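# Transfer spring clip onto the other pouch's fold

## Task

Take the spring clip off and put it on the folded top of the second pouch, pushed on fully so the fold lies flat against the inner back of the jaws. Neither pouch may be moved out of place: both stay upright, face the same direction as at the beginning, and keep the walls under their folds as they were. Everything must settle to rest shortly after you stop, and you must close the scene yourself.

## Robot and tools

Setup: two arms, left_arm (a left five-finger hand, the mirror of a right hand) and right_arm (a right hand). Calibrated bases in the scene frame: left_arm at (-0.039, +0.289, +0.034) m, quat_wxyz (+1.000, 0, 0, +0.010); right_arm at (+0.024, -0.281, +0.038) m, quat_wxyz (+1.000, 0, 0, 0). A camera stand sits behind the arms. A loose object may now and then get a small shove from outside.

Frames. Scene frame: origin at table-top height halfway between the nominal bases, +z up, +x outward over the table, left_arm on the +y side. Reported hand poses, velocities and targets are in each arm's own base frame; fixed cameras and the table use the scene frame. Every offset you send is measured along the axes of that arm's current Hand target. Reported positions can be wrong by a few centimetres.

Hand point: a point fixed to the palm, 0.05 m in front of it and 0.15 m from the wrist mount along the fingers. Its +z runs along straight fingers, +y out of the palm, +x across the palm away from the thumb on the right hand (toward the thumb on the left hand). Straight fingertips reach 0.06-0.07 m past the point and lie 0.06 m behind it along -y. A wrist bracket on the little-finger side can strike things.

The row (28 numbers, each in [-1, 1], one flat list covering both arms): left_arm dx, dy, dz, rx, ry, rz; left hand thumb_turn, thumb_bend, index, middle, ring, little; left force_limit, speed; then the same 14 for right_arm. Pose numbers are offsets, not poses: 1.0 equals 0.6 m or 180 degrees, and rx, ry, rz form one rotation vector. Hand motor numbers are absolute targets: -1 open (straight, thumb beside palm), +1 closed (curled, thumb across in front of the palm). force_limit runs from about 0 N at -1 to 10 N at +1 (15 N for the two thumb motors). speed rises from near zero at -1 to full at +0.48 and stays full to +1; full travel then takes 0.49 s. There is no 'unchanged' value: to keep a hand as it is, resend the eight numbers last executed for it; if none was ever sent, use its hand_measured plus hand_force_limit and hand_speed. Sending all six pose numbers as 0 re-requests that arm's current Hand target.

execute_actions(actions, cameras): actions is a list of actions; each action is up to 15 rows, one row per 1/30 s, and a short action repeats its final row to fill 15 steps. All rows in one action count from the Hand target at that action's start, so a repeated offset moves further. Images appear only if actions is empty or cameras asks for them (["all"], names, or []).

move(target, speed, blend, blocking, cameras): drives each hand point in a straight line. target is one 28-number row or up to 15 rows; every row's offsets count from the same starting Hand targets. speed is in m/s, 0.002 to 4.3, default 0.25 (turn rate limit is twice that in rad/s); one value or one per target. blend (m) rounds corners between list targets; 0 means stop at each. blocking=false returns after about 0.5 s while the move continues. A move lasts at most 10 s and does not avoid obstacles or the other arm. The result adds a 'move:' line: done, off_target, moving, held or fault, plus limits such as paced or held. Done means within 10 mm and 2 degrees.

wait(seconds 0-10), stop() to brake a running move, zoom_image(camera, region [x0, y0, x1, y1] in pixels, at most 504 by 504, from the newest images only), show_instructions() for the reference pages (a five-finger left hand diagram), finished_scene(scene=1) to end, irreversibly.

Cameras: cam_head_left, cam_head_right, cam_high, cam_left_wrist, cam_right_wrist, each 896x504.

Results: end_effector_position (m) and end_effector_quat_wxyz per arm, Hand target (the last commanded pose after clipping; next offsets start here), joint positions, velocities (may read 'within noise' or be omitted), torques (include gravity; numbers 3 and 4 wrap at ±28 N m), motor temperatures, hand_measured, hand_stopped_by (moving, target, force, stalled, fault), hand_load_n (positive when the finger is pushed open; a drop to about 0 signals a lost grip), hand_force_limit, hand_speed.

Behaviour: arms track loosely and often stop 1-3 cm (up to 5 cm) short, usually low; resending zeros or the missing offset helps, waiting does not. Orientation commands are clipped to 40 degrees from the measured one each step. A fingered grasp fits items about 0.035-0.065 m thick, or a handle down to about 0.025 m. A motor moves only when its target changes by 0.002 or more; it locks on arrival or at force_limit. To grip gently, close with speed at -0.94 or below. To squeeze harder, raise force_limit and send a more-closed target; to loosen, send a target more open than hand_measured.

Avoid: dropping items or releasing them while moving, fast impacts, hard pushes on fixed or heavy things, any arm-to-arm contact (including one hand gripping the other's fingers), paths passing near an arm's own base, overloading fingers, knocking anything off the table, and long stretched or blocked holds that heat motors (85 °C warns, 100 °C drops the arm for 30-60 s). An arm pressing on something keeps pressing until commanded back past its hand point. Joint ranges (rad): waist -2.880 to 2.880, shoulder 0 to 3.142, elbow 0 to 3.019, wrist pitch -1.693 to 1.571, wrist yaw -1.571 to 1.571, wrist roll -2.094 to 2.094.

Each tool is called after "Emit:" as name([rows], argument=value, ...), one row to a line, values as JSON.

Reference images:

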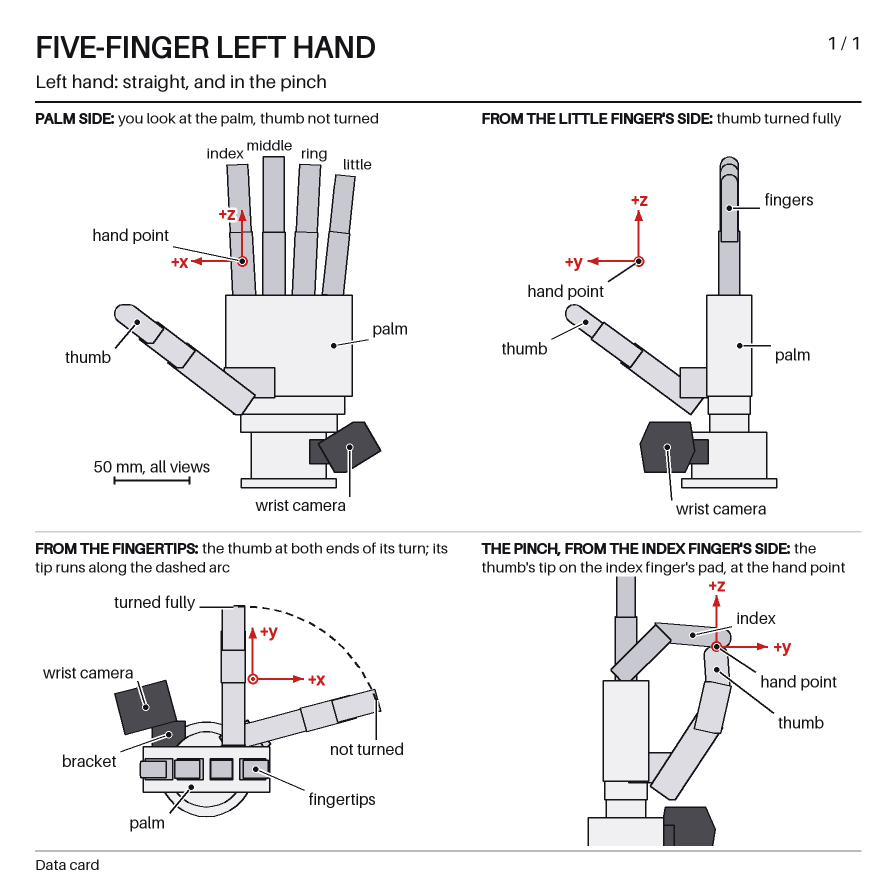

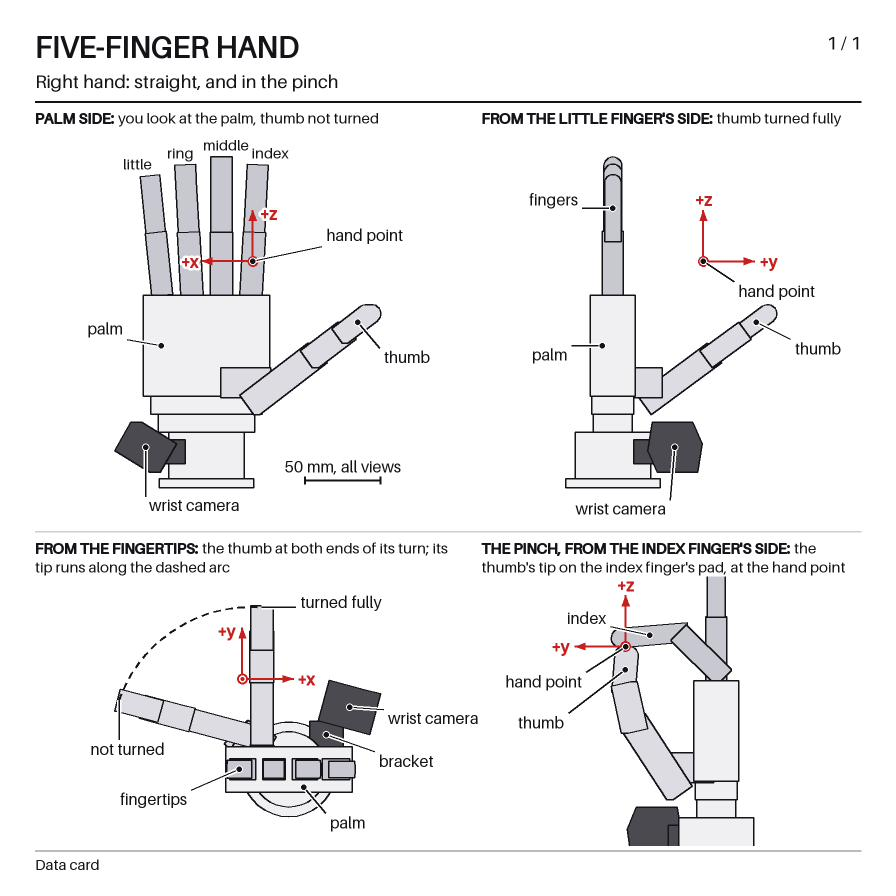

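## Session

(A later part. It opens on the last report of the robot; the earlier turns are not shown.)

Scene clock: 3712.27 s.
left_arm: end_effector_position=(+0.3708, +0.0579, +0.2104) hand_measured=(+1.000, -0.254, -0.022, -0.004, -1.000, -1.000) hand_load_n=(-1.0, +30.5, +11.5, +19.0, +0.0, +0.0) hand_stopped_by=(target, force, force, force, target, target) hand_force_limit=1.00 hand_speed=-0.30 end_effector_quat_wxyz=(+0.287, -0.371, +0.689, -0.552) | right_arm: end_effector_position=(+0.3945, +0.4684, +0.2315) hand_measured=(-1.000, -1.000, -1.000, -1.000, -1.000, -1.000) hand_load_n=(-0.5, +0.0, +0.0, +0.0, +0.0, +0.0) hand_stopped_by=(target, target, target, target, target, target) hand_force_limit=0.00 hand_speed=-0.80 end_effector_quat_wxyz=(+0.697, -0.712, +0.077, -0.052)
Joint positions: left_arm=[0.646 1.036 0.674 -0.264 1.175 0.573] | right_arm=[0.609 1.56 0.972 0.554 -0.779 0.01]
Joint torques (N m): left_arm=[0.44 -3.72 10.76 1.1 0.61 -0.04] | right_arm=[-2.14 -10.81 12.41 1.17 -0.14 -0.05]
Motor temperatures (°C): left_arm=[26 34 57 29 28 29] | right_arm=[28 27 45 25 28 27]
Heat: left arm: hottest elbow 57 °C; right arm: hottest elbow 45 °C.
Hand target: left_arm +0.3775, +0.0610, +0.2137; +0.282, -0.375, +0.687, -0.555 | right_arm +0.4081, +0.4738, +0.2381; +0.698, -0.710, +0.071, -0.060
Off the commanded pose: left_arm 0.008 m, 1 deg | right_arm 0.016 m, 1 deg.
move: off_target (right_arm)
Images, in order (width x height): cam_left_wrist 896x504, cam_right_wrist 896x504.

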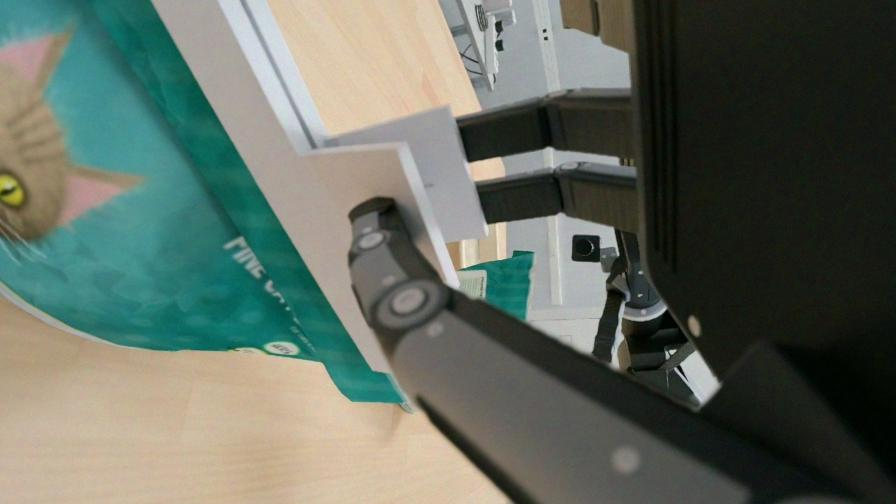

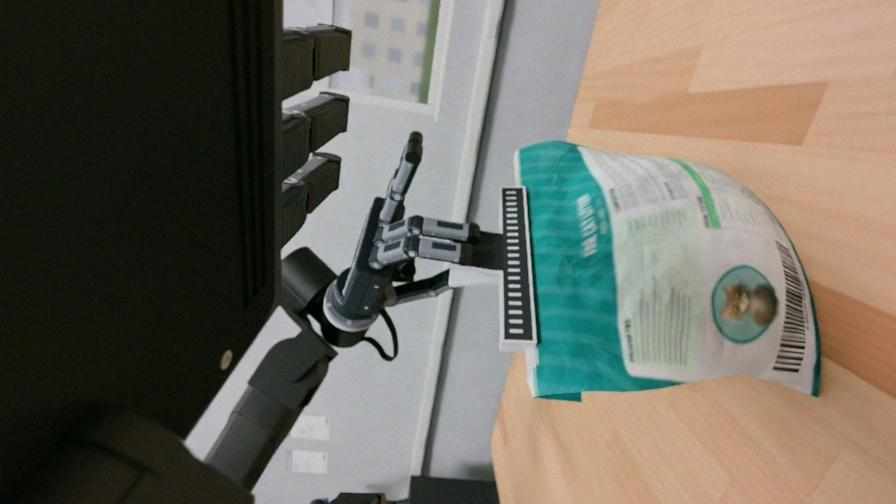

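Emit:
move(target=[0,0,0,0,0,0,1,0.1,0.28,0.35,-1,-1,1.0,-0.3,-0.2447,0.0575,-0.0283,0.0046,0.325,0.0059,-1,-1,-1,-1,-1,-1,0,-0.8], speed=0.12, cameras=["cam_right_wrist","cam_left_wrist"])

Emit:
zoom_image(camera="cam_right_wrist", region=[400, 290, 490, 350])

Emit:
zoom_image(camera="cam_right_wrist", region=[350, 230, 550, 400])

Scene clock: 3732.00 s.
left_arm: end_effector_position=(+0.3708, +0.0579, +0.2104) hand_measured=(+1.000, -0.254, -0.022, -0.004, -1.000, -1.000) hand_load_n=(-1.0, +30.5, +11.5, +19.0, +0.0, +0.0) hand_stopped_by=(target, force, force, force, target, target) hand_force_limit=1.00 hand_speed=-0.30 end_effector_quat_wxyz=(+0.287, -0.371, +0.689, -0.552) | right_arm: end_effector_position=(+0.2596, +0.4688, +0.1937) hand_measured=(-1.000, -1.000, -1.000, -1.000, -1.000, -1.000) hand_load_n=(+0.0, +0.0, +0.0, +0.0, +0.0, +0.0) hand_stopped_by=(target, target, target, target, target, target) hand_force_limit=0.00 hand_speed=-0.80 end_effector_quat_wxyz=(+0.565, -0.598, +0.402, -0.402)
Joint positions: left_arm=[0.646 1.036 0.674 -0.264 1.175 0.573] | right_arm=[1.335 1.389 0.682 0.641 0.974 0.028]
Joint torques (N m): left_arm=[0.85 -4.25 10.92 1.13 0.56 -0.08] | right_arm=[-1.03 -7.71 10.93 1.98 0.12 0.19]
Motor temperatures (°C): left_arm=[26 33 60 29 28 29] | right_arm=[28 27 45 25 28 27]
Heat: left arm: hottest elbow 60 °C; right arm: hottest elbow 45 °C.
Hand target: left_arm +0.3775, +0.0610, +0.2137; +0.282, -0.375, +0.687, -0.555 | right_arm +0.2601, +0.4836, +0.2059; +0.580, -0.585, +0.409, -0.393
Off the commanded pose: left_arm 0.008 m, 1 deg | right_arm 0.019 m, 3 deg.
move: off_target (right_arm)
Images, in order (width x height): cam_left_wrist 896x504, cam_right_wrist 896x504.

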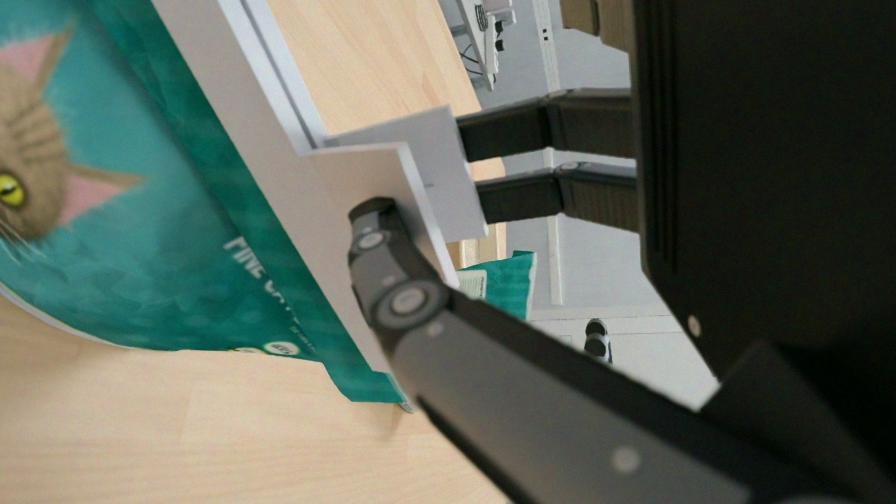

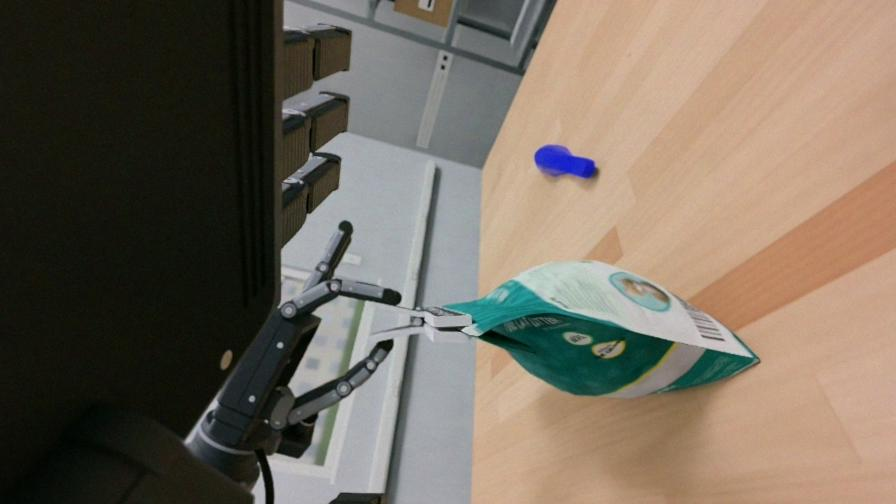

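Scaled by 5.600 from the camera's 896x504 image, which has a finer 1280x720 frame.

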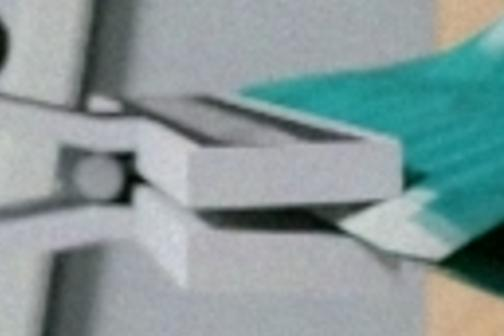

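Scaled by 2.520 from the camera's 896x504 image, which has a finer 1280x720 frame.

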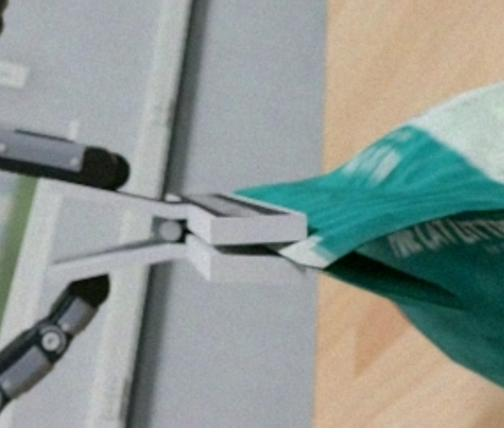

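Emit:
move(target=[0,0.0140,0.0095,0,0,0,1,0.1,0.28,0.35,-1,-1,1.0,-0.3,0,0,0,0,0,0,-1,-1,-1,-1,-1,-1,0,-0.8], speed=0.03, cameras=["cam_right_wrist","cam_left_wrist"])

Emit:
zoom_image(camera="cam_right_wrist", region=[400, 290, 500, 360])

Scene clock: 3745.07 s.
left_arm: end_effector_position=(+0.3752, +0.0589, +0.2109) hand_measured=(+1.000, -0.254, -0.022, -0.004, -1.000, -1.000) hand_load_n=(-0.5, +30.5, +11.5, +18.5, +0.0, +0.0) hand_stopped_by=(target, force, force, force, target, target) hand_force_limit=1.00 hand_speed=-0.30 end_effector_quat_wxyz=(+0.286, -0.374, +0.685, -0.556) | right_arm: end_effector_position=(+0.2596, +0.4687, +0.1937) hand_measured=(-1.000, -1.000, -1.000, -1.000, -1.000, -1.000) hand_load_n=(-0.5, +0.0, +0.0, +0.0, +0.0, +0.0) hand_stopped_by=(target, target, target, target, target, target) hand_force_limit=0.00 hand_speed=-0.80 end_effector_quat_wxyz=(+0.565, -0.598, +0.402, -0.402)
Joint positions: left_arm=[0.643 1.049 0.674 -0.225 1.176 0.539] | right_arm=[1.335 1.389 0.682 0.641 0.974 0.028]
Joint torques (N m): left_arm=[0.21 -4.01 8.95 1.5 0.14 0.1] | right_arm=[-1.03 -7.47 10.96 2.11 0.07 0.18]
Motor temperatures (°C): left_arm=[26 33 61 29 28 29] | right_arm=[28 27 46 25 28 27]
Heat: left arm: hottest elbow 61 °C; right arm: hottest elbow 46 °C.
Hand target: left_arm +0.3804, +0.0589, +0.2042; +0.282, -0.375, +0.687, -0.555 | right_arm +0.2601, +0.4835, +0.2059; +0.580, -0.585, +0.409, -0.393
Off the commanded pose: left_arm 0.008 m, 1 deg | right_arm 0.019 m, 3 deg.
move: off_target (right_arm)
Images, in order (width x height): cam_left_wrist 896x504, cam_right_wrist 896x504.

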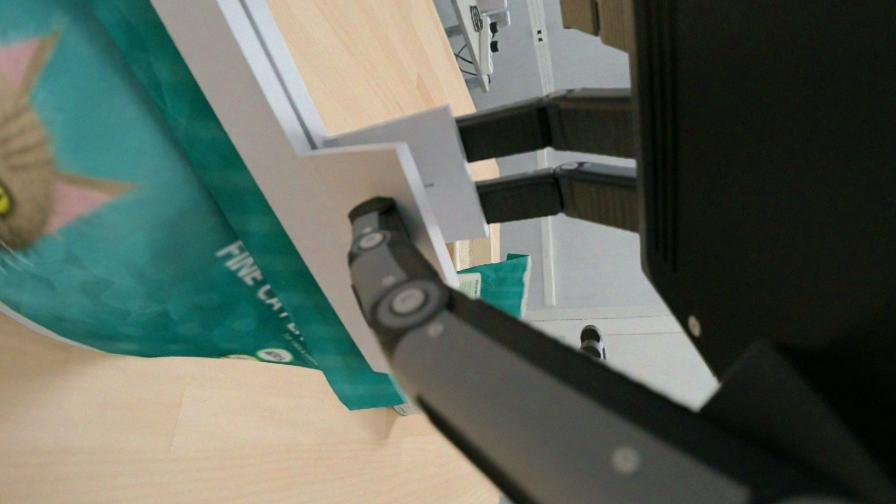

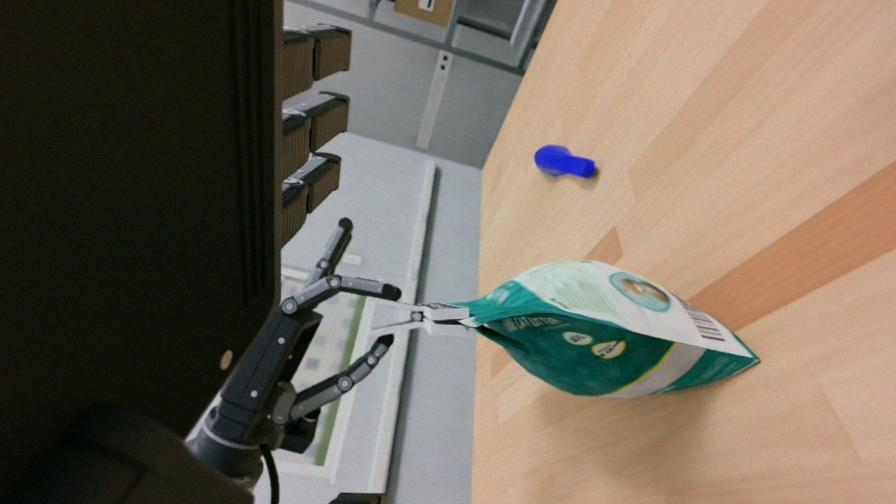

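Scaled by 5.040 from the camera's 896x504 image, which has a finer 1280x720 frame.

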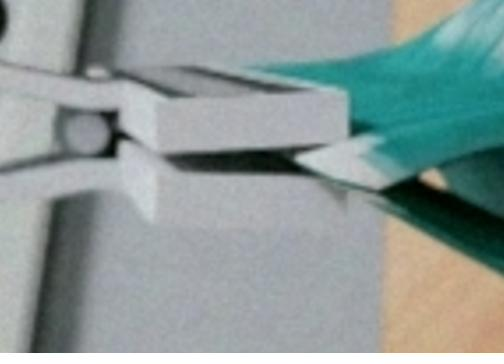

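Emit:
zoom_image(camera="cam_right_wrist", region=[330, 270, 480, 370])

Scaled by 3.360 from the camera's 896x504 image, which has a finer 1280x720 frame.

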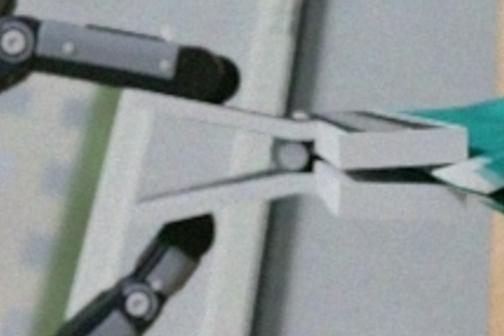

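Emit:
move(target=[0.0052,-0.0092,-0.0095,0,0,0,1,0.1,0.28,0.35,-1,-1,1.0,-0.3,0,0,0,0,0,0,-1,-1,-1,-1,-1,-1,0,-0.8], speed=0.03, cameras=["cam_right_wrist"])

Emit:
zoom_image(camera="cam_right_wrist", region=[330, 270, 500, 370])

Scene clock: 3780.70 s.
left_arm: end_effector_position=(+0.3739, +0.0577, +0.2113) hand_measured=(+1.000, -0.254, -0.022, -0.004, -1.000, -1.000) hand_load_n=(-1.5, +30.5, +11.5, +19.0, +0.0, +0.0) hand_stopped_by=(target, force, force, force, target, target) hand_force_limit=1.00 hand_speed=-0.30 end_effector_quat_wxyz=(+0.285, -0.373, +0.685, -0.557) | right_arm: end_effector_position=(+0.2596, +0.4687, +0.1937) hand_measured=(-1.000, -1.000, -1.000, -1.000, -1.000, -1.000) hand_load_n=(+0.0, +0.0, +0.0, +0.0, +0.0, +0.0) hand_stopped_by=(target, target, target, target, target, target) hand_force_limit=0.00 hand_speed=-0.80 end_effector_quat_wxyz=(+0.565, -0.598, +0.402, -0.402)
Joint positions: left_arm=[0.643 1.046 0.674 -0.234 1.18 0.543] | right_arm=[1.335 1.389 0.682 0.641 0.974 0.028]
Joint torques (N m): left_arm=[0.79 -5.6 9.76 0.49 0.33 0.19] | right_arm=[-0.67 -7.47 10.92 1.98 0.1 0.19]
Motor temperatures (°C): left_arm=[26 33 59 29 27 29] | right_arm=[28 27 47 25 28 27]
Heat: left arm: hottest elbow 59 °C; right arm: hottest elbow 47 °C.
Hand target: left_arm +0.3751, +0.0589, +0.2110; +0.282, -0.375, +0.687, -0.555 | right_arm +0.2601, +0.4835, +0.2059; +0.580, -0.585, +0.409, -0.393
Off the commanded pose: left_arm 0.002 m, 1 deg | right_arm 0.019 m, 3 deg.
move: off_target (right_arm)
Images, in order (width x height): cam_right_wrist 896x504.

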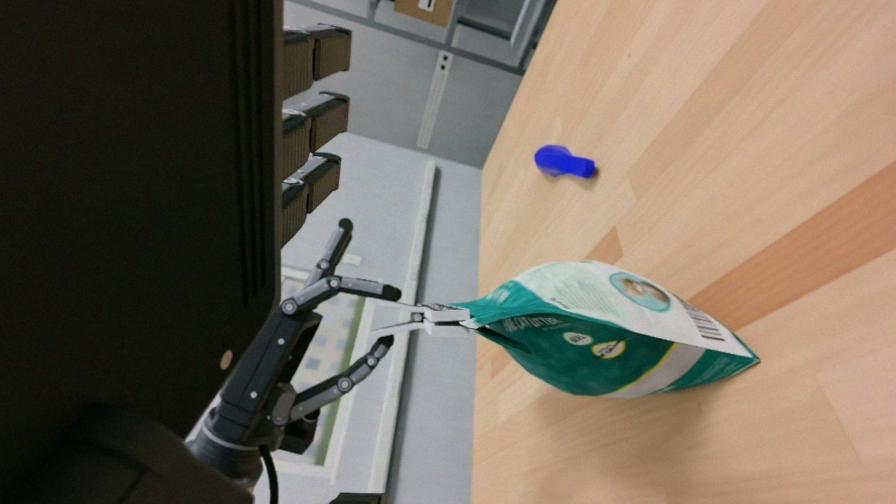

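Scaled by 2.965 from the camera's 896x504 image, which has a finer 1280x720 frame.

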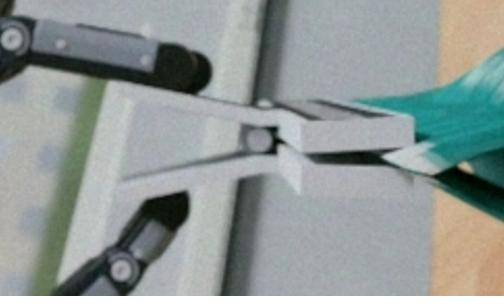

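Emit:
move(target=[0,0,0,0,0,0,1,-0.36,-0.12,-0.10,-1,-1,1.0,-0.85,0,0,0,0,0,0,-1,-1,-1,-1,-1,-1,0,-0.8], speed=0.03, cameras=["cam_right_wrist"])

Emit:
zoom_image(camera="cam_right_wrist", region=[330, 270, 500, 370])

Scene clock: 3789.20 s.
left_arm: end_effector_position=(+0.3733, +0.0574, +0.2104) hand_measured=(+1.000, -0.360, -0.120, -0.100, -1.000, -1.000) hand_load_n=(+0.0, +0.0, +0.0, +0.0, +0.0, +0.0) hand_stopped_by=(target, target, target, target, target, target) hand_force_limit=1.00 hand_speed=-0.85 end_effector_quat_wxyz=(+0.282, -0.375, +0.685, -0.557) | right_arm: end_effector_position=(+0.2596, +0.4687, +0.1937) hand_measured=(-1.000, -1.000, -1.000, -1.000, -1.000, -1.000) hand_load_n=(-0.5, +0.0, +0.0, -0.5, +0.0, +0.0) hand_stopped_by=(target, target, target, target, target, target) hand_force_limit=0.00 hand_speed=-0.80 end_effector_quat_wxyz=(+0.565, -0.598, +0.402, -0.402)
Joint positions: left_arm=[0.643 1.046 0.674 -0.241 1.178 0.545] | right_arm=[1.335 1.389 0.682 0.641 0.974 0.028]
Joint torques (N m): left_arm=[1.14 -5.54 9.68 0.53 0.36 0.18] | right_arm=[-1.08 -7.94 10.97 2 0.09 0.21]
Motor temperatures (°C): left_arm=[26 33 59 29 27 29] | right_arm=[28 27 47 25 28 27]
Heat: left arm: hottest elbow 59 °C; right arm: hottest elbow 47 °C.
Hand target: left_arm +0.3751, +0.0589, +0.2110; +0.282, -0.375, +0.687, -0.555 | right_arm +0.2601, +0.4835, +0.2059; +0.580, -0.585, +0.409, -0.393
Off the commanded pose: left_arm 0.002 m, 0 deg | right_arm 0.019 m, 3 deg.
move: off_target (right_arm)
Images, in order (width x height): cam_right_wrist 896x504.

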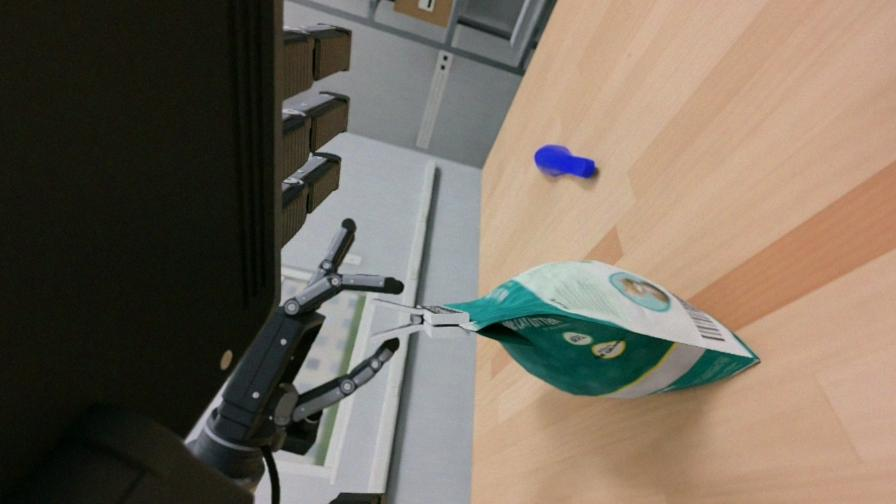

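Scaled by 2.965 from the camera's 896x504 image, which has a finer 1280x720 frame.

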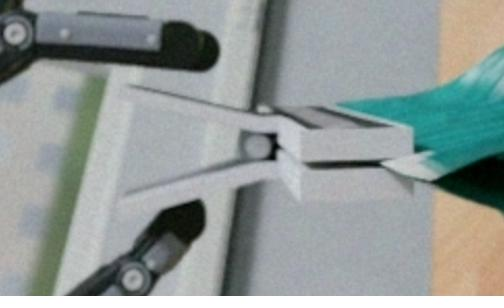

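Emit:
move([
  [0,0,0,0,0,0,1,-0.54,-0.22,-0.20,-1,-1,1.0,-0.7,0,0,0,0,0,0,-1,-1,-1,-1,-1,-1,0,-0.8],
  [0,-0.0120,-0.0058,0.0333,0,0,1,-0.54,-0.22,-0.20,-1,-1,1.0,-0.7,0,0,0,0,0,0,-1,-1,-1,-1,-1,-1,0,-0.8],
], speed=0.03, cameras=["cam_right_wrist","cam_left_wrist"])

Emit:
zoom_image(camera="cam_right_wrist", region=[330, 270, 500, 370])

Scene clock: 3811.37 s.
left_arm: end_effector_position=(+0.3739, +0.0575, +0.2189) hand_measured=(+1.000, -0.540, -0.220, -0.200, -1.000, -1.000) hand_load_n=(+0.0, +0.0, +0.0, -0.5, +0.0, +0.0) hand_stopped_by=(target, target, target, target, target, target) hand_force_limit=1.00 hand_speed=-0.70 end_effector_quat_wxyz=(+0.299, -0.358, +0.660, -0.589) | right_arm: end_effector_position=(+0.2596, +0.4687, +0.1937) hand_measured=(-1.000, -1.000, -1.000, -1.000, -1.000, -1.000) hand_load_n=(-0.5, +0.0, +0.0, +0.0, +0.0, +0.0) hand_stopped_by=(target, target, target, target, target, target) hand_force_limit=0.00 hand_speed=-0.80 end_effector_quat_wxyz=(+0.565, -0.598, +0.402, -0.402)
Joint positions: left_arm=[0.669 1.046 0.614 0.019 1.248 0.366] | right_arm=[1.335 1.389 0.682 0.641 0.974 0.028]
Joint torques (N m): left_arm=[1.73 -5.71 8.46 1.66 0.53 -0.01] | right_arm=[-0.67 -8.23 10.93 2.21 0.1 0.18]
Motor temperatures (°C): left_arm=[26 33 59 29 27 29] | right_arm=[28 27 47 25 28 27]
Heat: left arm: hottest elbow 59 °C; right arm: hottest elbow 47 °C.
Hand target: left_arm +0.3738, +0.0600, +0.2188; +0.301, -0.360, +0.657, -0.590 | right_arm +0.2601, +0.4835, +0.2059; +0.580, -0.585, +0.409, -0.393
Off the commanded pose: left_arm 0.003 m, 1 deg | right_arm 0.019 m, 3 deg.
move: off_target (right_arm)
Images, in order (width x height): cam_left_wrist 896x504, cam_right_wrist 896x504.

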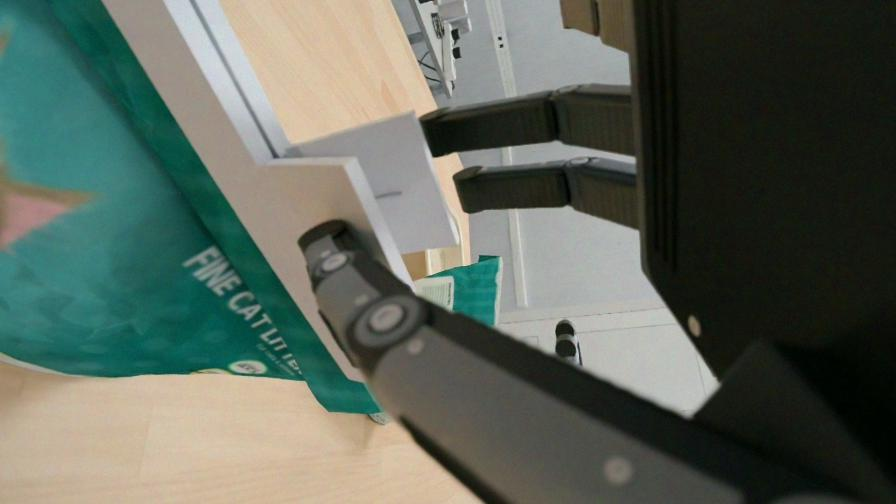

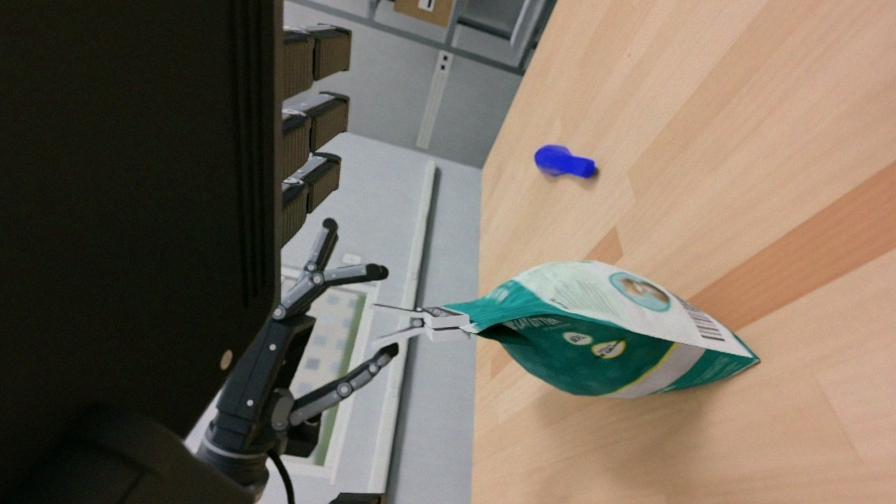

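Scaled by 2.965 from the camera's 896x504 image, which has a finer 1280x720 frame.

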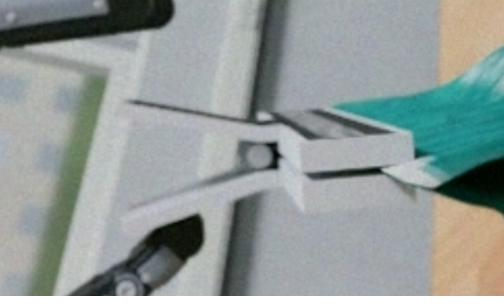

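Emit:
move(target=[0,0.0010,-0.0132,0,0,0,1,-0.54,-0.22,-0.20,-1,-1,1.0,-0.7,0,0,0,0,0,0,-1,-1,-1,-1,-1,-1,0,-0.8], speed=0.03, cameras=["cam_right_wrist","cam_left_wrist"])

Emit:
zoom_image(camera="cam_right_wrist", region=[330, 270, 500, 370])

Scene clock: 3824.77 s.
left_arm: end_effector_position=(+0.3697, +0.0634, +0.2199) hand_measured=(+1.000, -0.540, -0.220, -0.200, -1.000, -1.000) hand_load_n=(+0.0, +0.0, +0.0, -0.5, +0.0, -0.5) hand_stopped_by=(target, target, target, target, target, target) hand_force_limit=1.00 hand_speed=-0.70 end_effector_quat_wxyz=(+0.300, -0.359, +0.657, -0.591) | right_arm: end_effector_position=(+0.2596, +0.4687, +0.1937) hand_measured=(-1.000, -1.000, -1.000, -1.000, -1.000, -1.000) hand_load_n=(-0.5, +0.0, +0.0, +0.0, +0.0, +0.0) hand_stopped_by=(target, target, target, target, target, target) hand_force_limit=0.00 hand_speed=-0.80 end_effector_quat_wxyz=(+0.565, -0.598, +0.402, -0.402)
Joint positions: left_arm=[0.695 1.046 0.614 0.013 1.271 0.372] | right_arm=[1.335 1.389 0.682 0.641 0.974 0.028]
Joint torques (N m): left_arm=[1.44 -6.36 8.44 0.73 0.54 0.17] | right_arm=[-0.73 -7.24 10.96 2.14 0.09 0.17]
Motor temperatures (°C): left_arm=[26 33 57 29 27 29] | right_arm=[28 27 47 25 28 27]
Heat: left arm: hottest elbow 57 °C; right arm: hottest elbow 47 °C.
Hand target: left_arm +0.3673, +0.0645, +0.2192; +0.301, -0.360, +0.657, -0.590 | right_arm +0.2601, +0.4835, +0.2059; +0.580, -0.585, +0.409, -0.393
Off the commanded pose: left_arm 0.003 m, 0 deg | right_arm 0.019 m, 3 deg.
move: off_target (right_arm)
Images, in order (width x height): cam_left_wrist 896x504, cam_right_wrist 896x504.

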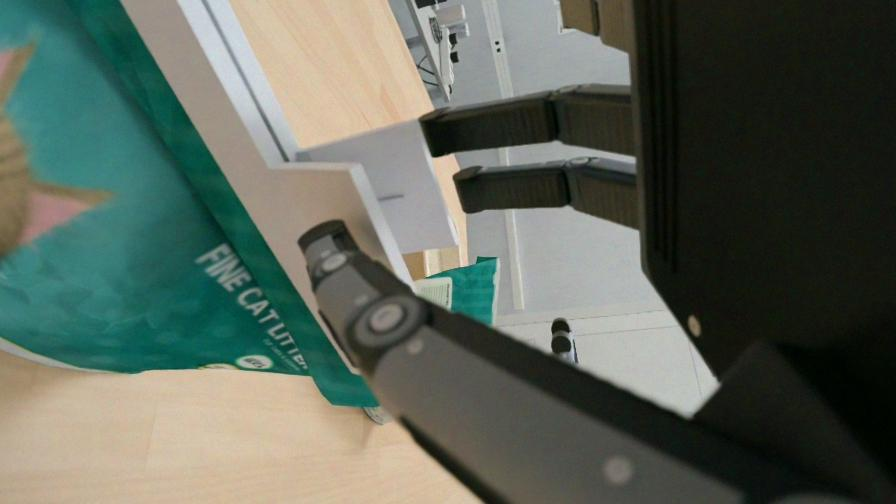

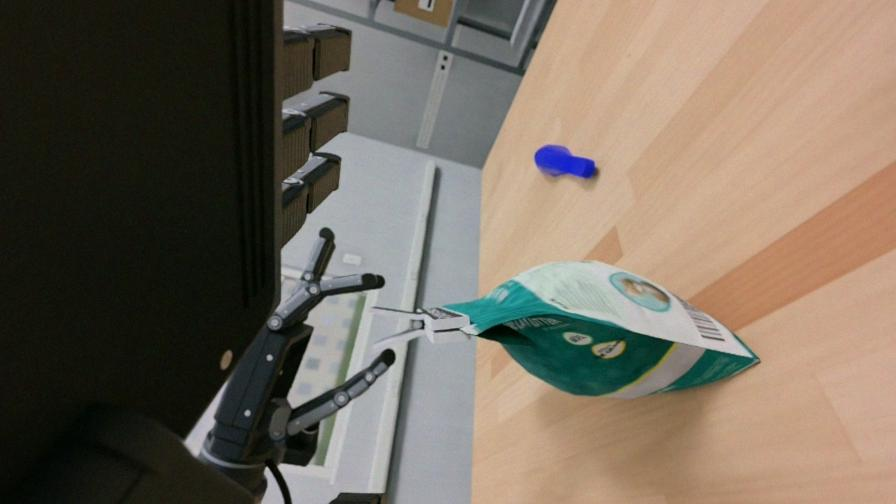

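Scaled by 2.965 from the camera's 896x504 image, which has a finer 1280x720 frame.

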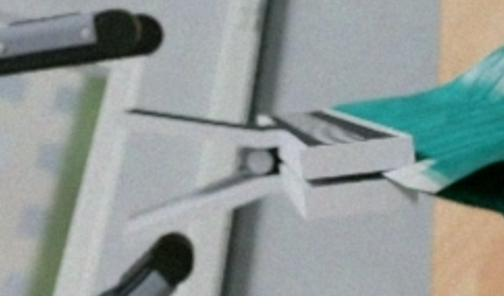

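Emit:
move(target=[0,0.0010,-0.0083,0,0,0,1,-0.54,-0.22,-0.20,-1,-1,1.0,-0.7,0,0,0,0,0,0,-1,-1,-1,-1,-1,-1,0,-0.8], speed=0.03, cameras=[])

Emit:
move(target=[0,0,0,0,0,0,1,-0.1,0.05,0.07,-1,-1,-0.7,-0.85,0,0,0,0,0,0,-1,-1,-1,-1,-1,-1,0,-0.8], speed=0.03, cameras=["cam_right_wrist","cam_left_wrist"])

Emit:
zoom_image(camera="cam_right_wrist", region=[330, 270, 500, 370])

Scene clock: 3838.70 s.
left_arm: end_effector_position=(+0.3653, +0.0661, +0.2187) hand_measured=(+1.000, -0.540, -0.220, -0.200, -1.000, -1.000) hand_load_n=(+0.0, +0.0, -0.5, +0.0, +0.0, +0.0) hand_stopped_by=(target, target, target, target, target, target) hand_force_limit=1.00 hand_speed=-0.70 end_effector_quat_wxyz=(+0.299, -0.360, +0.656, -0.592) | right_arm: end_effector_position=(+0.2596, +0.4687, +0.1937) hand_measured=(-1.000, -1.000, -1.000, -1.000, -1.000, -1.000) hand_load_n=(+0.0, -0.5, +0.0, +0.0, +0.0, +0.0) hand_stopped_by=(target, target, target, target, target, target) hand_force_limit=0.00 hand_speed=-0.80 end_effector_quat_wxyz=(+0.565, -0.598, +0.402, -0.402)
Joint positions: left_arm=[0.711 1.044 0.614 -0.016 1.285 0.395] | right_arm=[1.335 1.389 0.682 0.641 0.974 0.028]
Joint torques (N m): left_arm=[1.73 -6.77 8.5 0.69 0.53 0.2] | right_arm=[-0.79 -7.3 10.89 2.03 0.05 0.19]
Motor temperatures (°C): left_arm=[26 33 55 29 27 29] | right_arm=[28 27 47 25 28 27]
Heat: left arm: hottest elbow 55 °C; right arm: hottest elbow 47 °C.
Hand target: left_arm +0.3631, +0.0673, +0.2193; +0.302, -0.360, +0.657, -0.590 | right_arm +0.2601, +0.4835, +0.2059; +0.580, -0.585, +0.409, -0.393
Off the commanded pose: left_arm 0.003 m, 0 deg | right_arm 0.019 m, 3 deg.
move: off_target (right_arm)
No camera images: "cameras" was empty.

Scene clock: 3839.43 s.
left_arm: end_effector_position=(+0.3652, +0.0660, +0.2185) hand_measured=(+1.000, -0.448, -0.026, -0.020, -1.000, -1.000) hand_load_n=(-0.5, +3.5, +2.0, +1.5, +0.0, +0.0) hand_stopped_by=(target, force, force, force, target, target) hand_force_limit=-0.70 hand_speed=-0.85 end_effector_quat_wxyz=(+0.299, -0.360, +0.657, -0.592) | right_arm: end_effector_position=(+0.2596, +0.4687, +0.1937) hand_measured=(-1.000, -1.000, -1.000, -1.000, -1.000, -1.000) hand_load_n=(+0.0, +0.0, +0.0, +0.0, +0.0, +0.0) hand_stopped_by=(target, target, target, target, target, target) hand_force_limit=0.00 hand_speed=-0.80 end_effector_quat_wxyz=(+0.565, -0.598, +0.402, -0.402)
Joint positions: left_arm=[0.711 1.044 0.614 -0.017 1.285 0.397] | right_arm=[1.335 1.389 0.682 0.641 0.974 0.028]
Joint torques (N m): left_arm=[1.85 -6.89 8.62 0.7 0.57 0.18] | right_arm=[-0.79 -7.82 10.93 2.18 0.08 0.2]
Motor temperatures (°C): left_arm=[26 33 55 29 27 29] | right_arm=[28 27 47 25 28 27]
Heat: left arm: hottest elbow 55 °C; right arm: hottest elbow 47 °C.
Hand target: left_arm +0.3631, +0.0674, +0.2193; +0.302, -0.360, +0.657, -0.590 | right_arm +0.2601, +0.4835, +0.2059; +0.580, -0.585, +0.409, -0.393
Off the commanded pose: left_arm 0.003 m, 0 deg | right_arm 0.019 m, 3 deg.
move: off_target (right_arm)
Images, in order (width x height): cam_left_wrist 896x504, cam_right_wrist 896x504.

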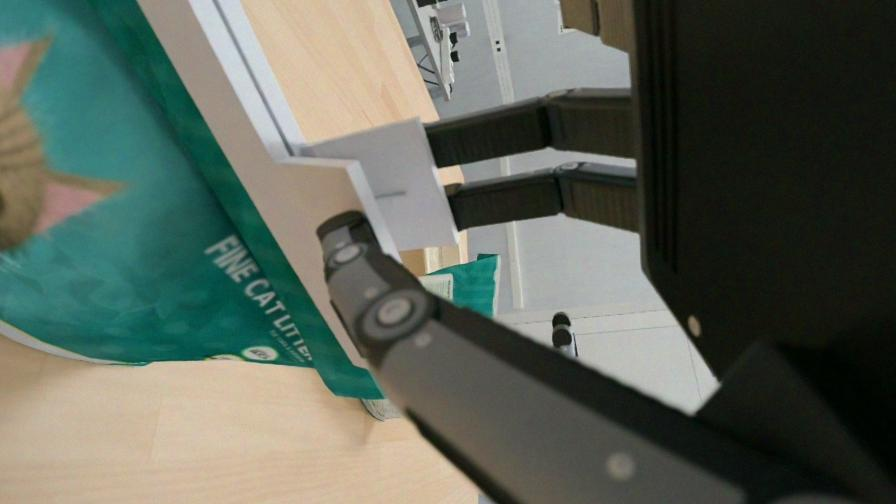

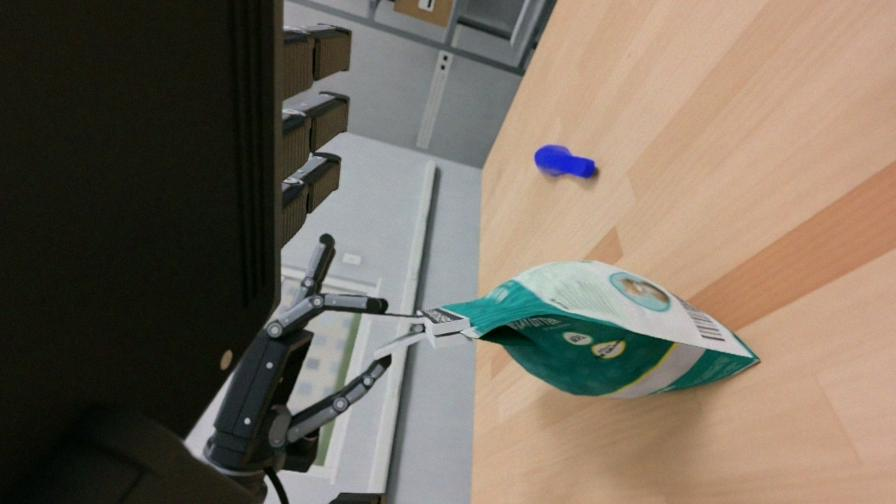

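Scaled by 2.965 from the camera's 896x504 image, which has a finer 1280x720 frame.

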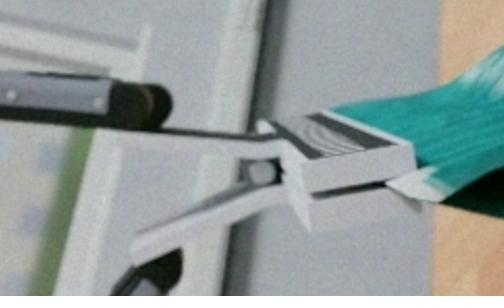

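Emit:
move(target=[0,0,0,0,0,0,1,0.2,0.40,0.42,-1,-1,1.0,-0.3,0,0,0,0,0,0,-1,-1,-1,-1,-1,-1,0,-0.8], speed=0.03, cameras=["cam_right_wrist","cam_left_wrist"])

Emit:
zoom_image(camera="cam_right_wrist", region=[330, 270, 500, 370])

Scene clock: 3846.47 s.
left_arm: end_effector_position=(+0.3650, +0.0659, +0.2190) hand_measured=(+1.000, -0.432, +0.028, +0.030, -1.000, -1.000) hand_load_n=(-1.0, +25.0, +11.5, +15.5, +0.0, +0.0) hand_stopped_by=(target, force, force, force, target, target) hand_force_limit=1.00 hand_speed=-0.30 end_effector_quat_wxyz=(+0.299, -0.360, +0.657, -0.592) | right_arm: end_effector_position=(+0.2596, +0.4687, +0.1937) hand_measured=(-1.000, -1.000, -1.000, -1.000, -1.000, -1.000) hand_load_n=(-0.5, +0.0, +0.0, +0.0, +0.0, +0.0) hand_stopped_by=(target, target, target, target, target, target) hand_force_limit=0.00 hand_speed=-0.80 end_effector_quat_wxyz=(+0.565, -0.598, +0.402, -0.402)
Joint positions: left_arm=[0.711 1.043 0.614 -0.017 1.286 0.397] | right_arm=[1.335 1.389 0.682 0.641 0.974 0.028]
Joint torques (N m): left_arm=[1.61 -6.12 8.65 0.73 0.51 0.19] | right_arm=[-1.44 -7.77 10.97 1.95 0.07 0.2]
Motor temperatures (°C): left_arm=[26 33 55 29 27 29] | right_arm=[28 27 47 25 28 27]
Heat: left arm: hottest elbow 55 °C; right arm: hottest elbow 47 °C.
Hand target: left_arm +0.3631, +0.0672, +0.2193; +0.301, -0.360, +0.657, -0.590 | right_arm +0.2601, +0.4835, +0.2059; +0.580, -0.585, +0.409, -0.393
Off the commanded pose: left_arm 0.002 m, 0 deg | right_arm 0.019 m, 3 deg.
move: off_target (right_arm)
Images, in order (width x height): cam_left_wrist 896x504, cam_right_wrist 896x504.

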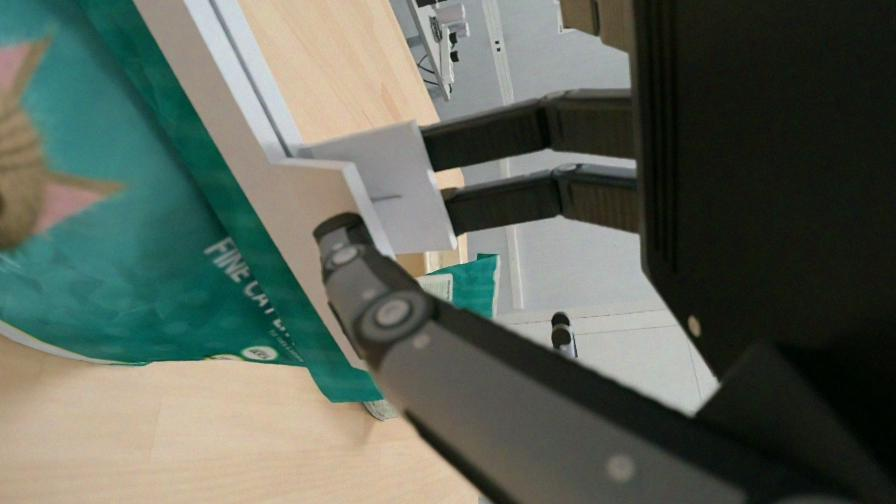

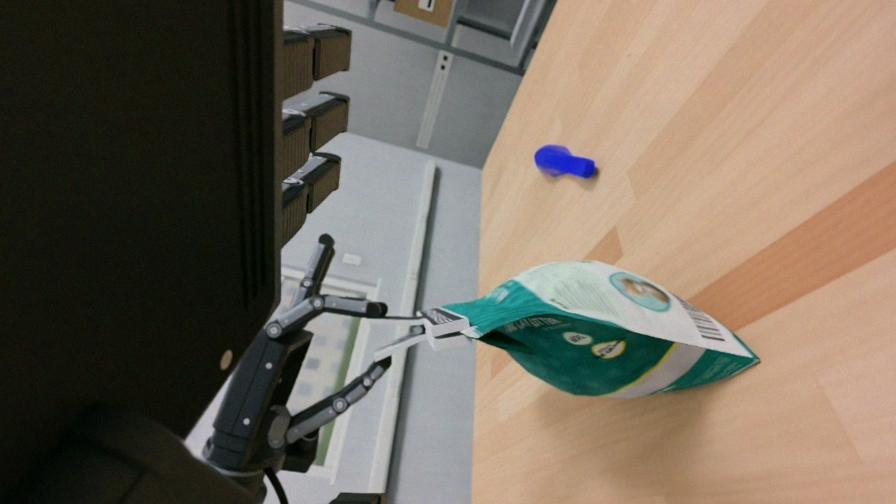

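Scaled by 2.965 from the camera's 896x504 image, which has a finer 1280x720 frame.

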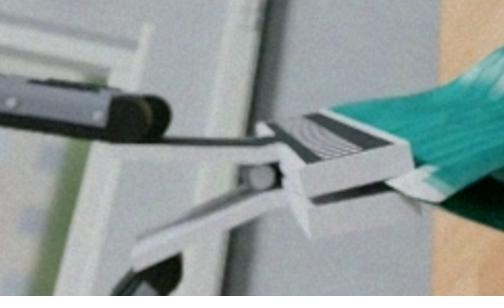

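Emit:
zoom_image(camera="cam_right_wrist", region=[405, 300, 495, 360])

Scaled by 5.600 from the camera's 896x504 image, which has a finer 1280x720 frame.

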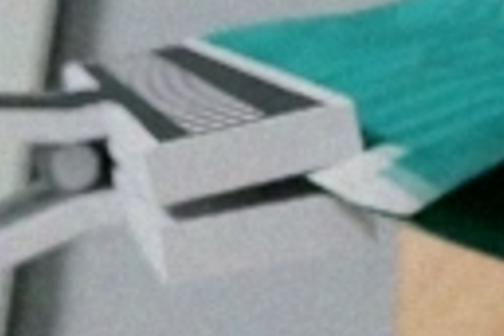

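Emit:
move([
  [0,0,0,0,0,0,1,0.2,-0.01,0.03,-1,-1,1.0,-0.6,0,0,0,0,0,0,-1,-1,-1,-1,-1,-1,0,-0.8],
  [0,0,0,0,0,0,1,0.2,0.45,0.03,-1,-1,1.0,0.48,0,0,0,0,0,0,-1,-1,-1,-1,-1,-1,0,-0.8],
], speed=0.03, cameras=[])

Scene clock: 3860.27 s.
left_arm: end_effector_position=(+0.3649, +0.0661, +0.2192) hand_measured=(+1.000, -0.432, +0.060, +0.028, -1.000, -1.000) hand_load_n=(-6.5, +28.0, +24.0, +6.0, +0.0, +0.0) hand_stopped_by=(target, force, force, force, target, target) hand_force_limit=1.00 hand_speed=0.48 end_effector_quat_wxyz=(+0.300, -0.359, +0.657, -0.591) | right_arm: end_effector_position=(+0.2596, +0.4687, +0.1937) hand_measured=(-1.000, -1.000, -1.000, -1.000, -1.000, -1.000) hand_load_n=(-0.5, +0.0, +0.0, +0.0, +0.0, +0.0) hand_stopped_by=(target, target, target, target, target, target) hand_force_limit=0.00 hand_speed=-0.80 end_effector_quat_wxyz=(+0.565, -0.598, +0.402, -0.402)
Joint positions: left_arm=[0.712 1.042 0.614 -0.017 1.287 0.398] | right_arm=[1.335 1.389 0.682 0.641 0.974 0.028]
Joint torques (N m): left_arm=[1.32 -7.06 8.64 0.68 0.52 0.16] | right_arm=[-1.32 -7.88 11 2 0.11 0.19]
Heat: left arm: hottest elbow 54 °C; right arm: hottest elbow 47 °C.
Hand target: left_arm +0.3631, +0.0672, +0.2193; +0.301, -0.360, +0.657, -0.590 | right_arm +0.2601, +0.4835, +0.2059; +0.580, -0.585, +0.409, -0.393
Off the commanded pose: left_arm 0.002 m, 0 deg | right_arm 0.019 m, 3 deg.
move: off_target (right_arm)
No camera images: "cameras" was empty.

Emit:
move(target=[0,0,0,0,0,0,1,0.2,0.45,0.45,-1,-1,1.0,0.48,0,0,0,0,0,0,-1,-1,-1,-1,-1,-1,0,-0.8], speed=0.03, cameras=["cam_right_wrist","cam_left_wrist"])

Emit:
zoom_image(camera="cam_right_wrist", region=[370, 290, 490, 360])

Scene clock: 3864.17 s.
left_arm: end_effector_position=(+0.3649, +0.0661, +0.2192) hand_measured=(+1.000, -0.432, +0.060, +0.062, -1.000, -1.000) hand_load_n=(-0.5, +29.5, +12.0, +21.0, +0.0, +0.0) hand_stopped_by=(target, force, force, force, target, target) hand_force_limit=1.00 hand_speed=0.48 end_effector_quat_wxyz=(+0.300, -0.359, +0.657, -0.592) | right_arm: end_effector_position=(+0.2596, +0.4687, +0.1937) hand_measured=(-1.000, -1.000, -1.000, -1.000, -1.000, -1.000) hand_load_n=(-0.5, +0.0, +0.0, +0.0, +0.0, +0.0) hand_stopped_by=(target, target, target, target, target, target) hand_force_limit=0.00 hand_speed=-0.80 end_effector_quat_wxyz=(+0.565, -0.598, +0.402, -0.402)
Joint positions: left_arm=[0.712 1.042 0.614 -0.017 1.287 0.398] | right_arm=[1.335 1.389 0.682 0.641 0.974 0.028]
Joint torques (N m): left_arm=[1.03 -6.89 8.64 0.59 0.48 0.18] | right_arm=[-0.91 -7.36 11.06 1.99 0.08 0.19]
Heat: left arm: hottest elbow 54 °C; right arm: hottest elbow 47 °C.
Hand target: left_arm +0.3631, +0.0673, +0.2193; +0.301, -0.360, +0.657, -0.590 | right_arm +0.2601, +0.4835, +0.2059; +0.580, -0.585, +0.409, -0.393
Off the commanded pose: left_arm 0.002 m, 0 deg | right_arm 0.019 m, 3 deg.
move: off_target (right_arm)
Images, in order (width x height): cam_left_wrist 896x504, cam_right_wrist 896x504.

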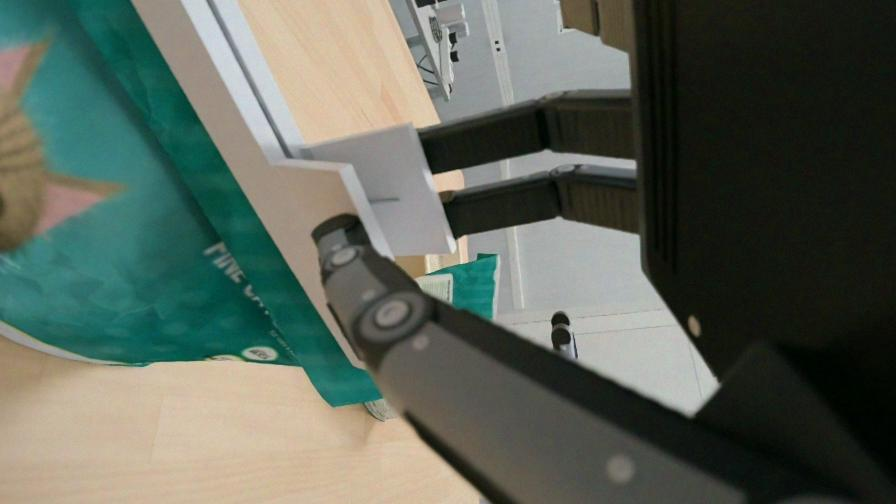

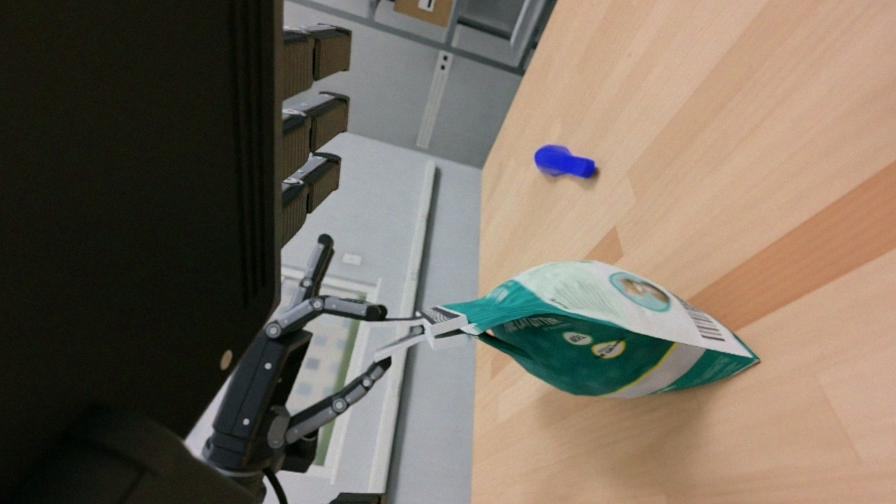

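Scaled by 4.200 from the camera's 896x504 image, which has a finer 1280x720 frame.

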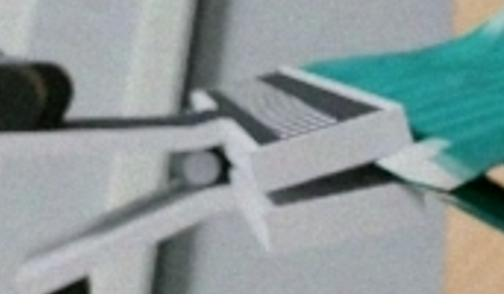

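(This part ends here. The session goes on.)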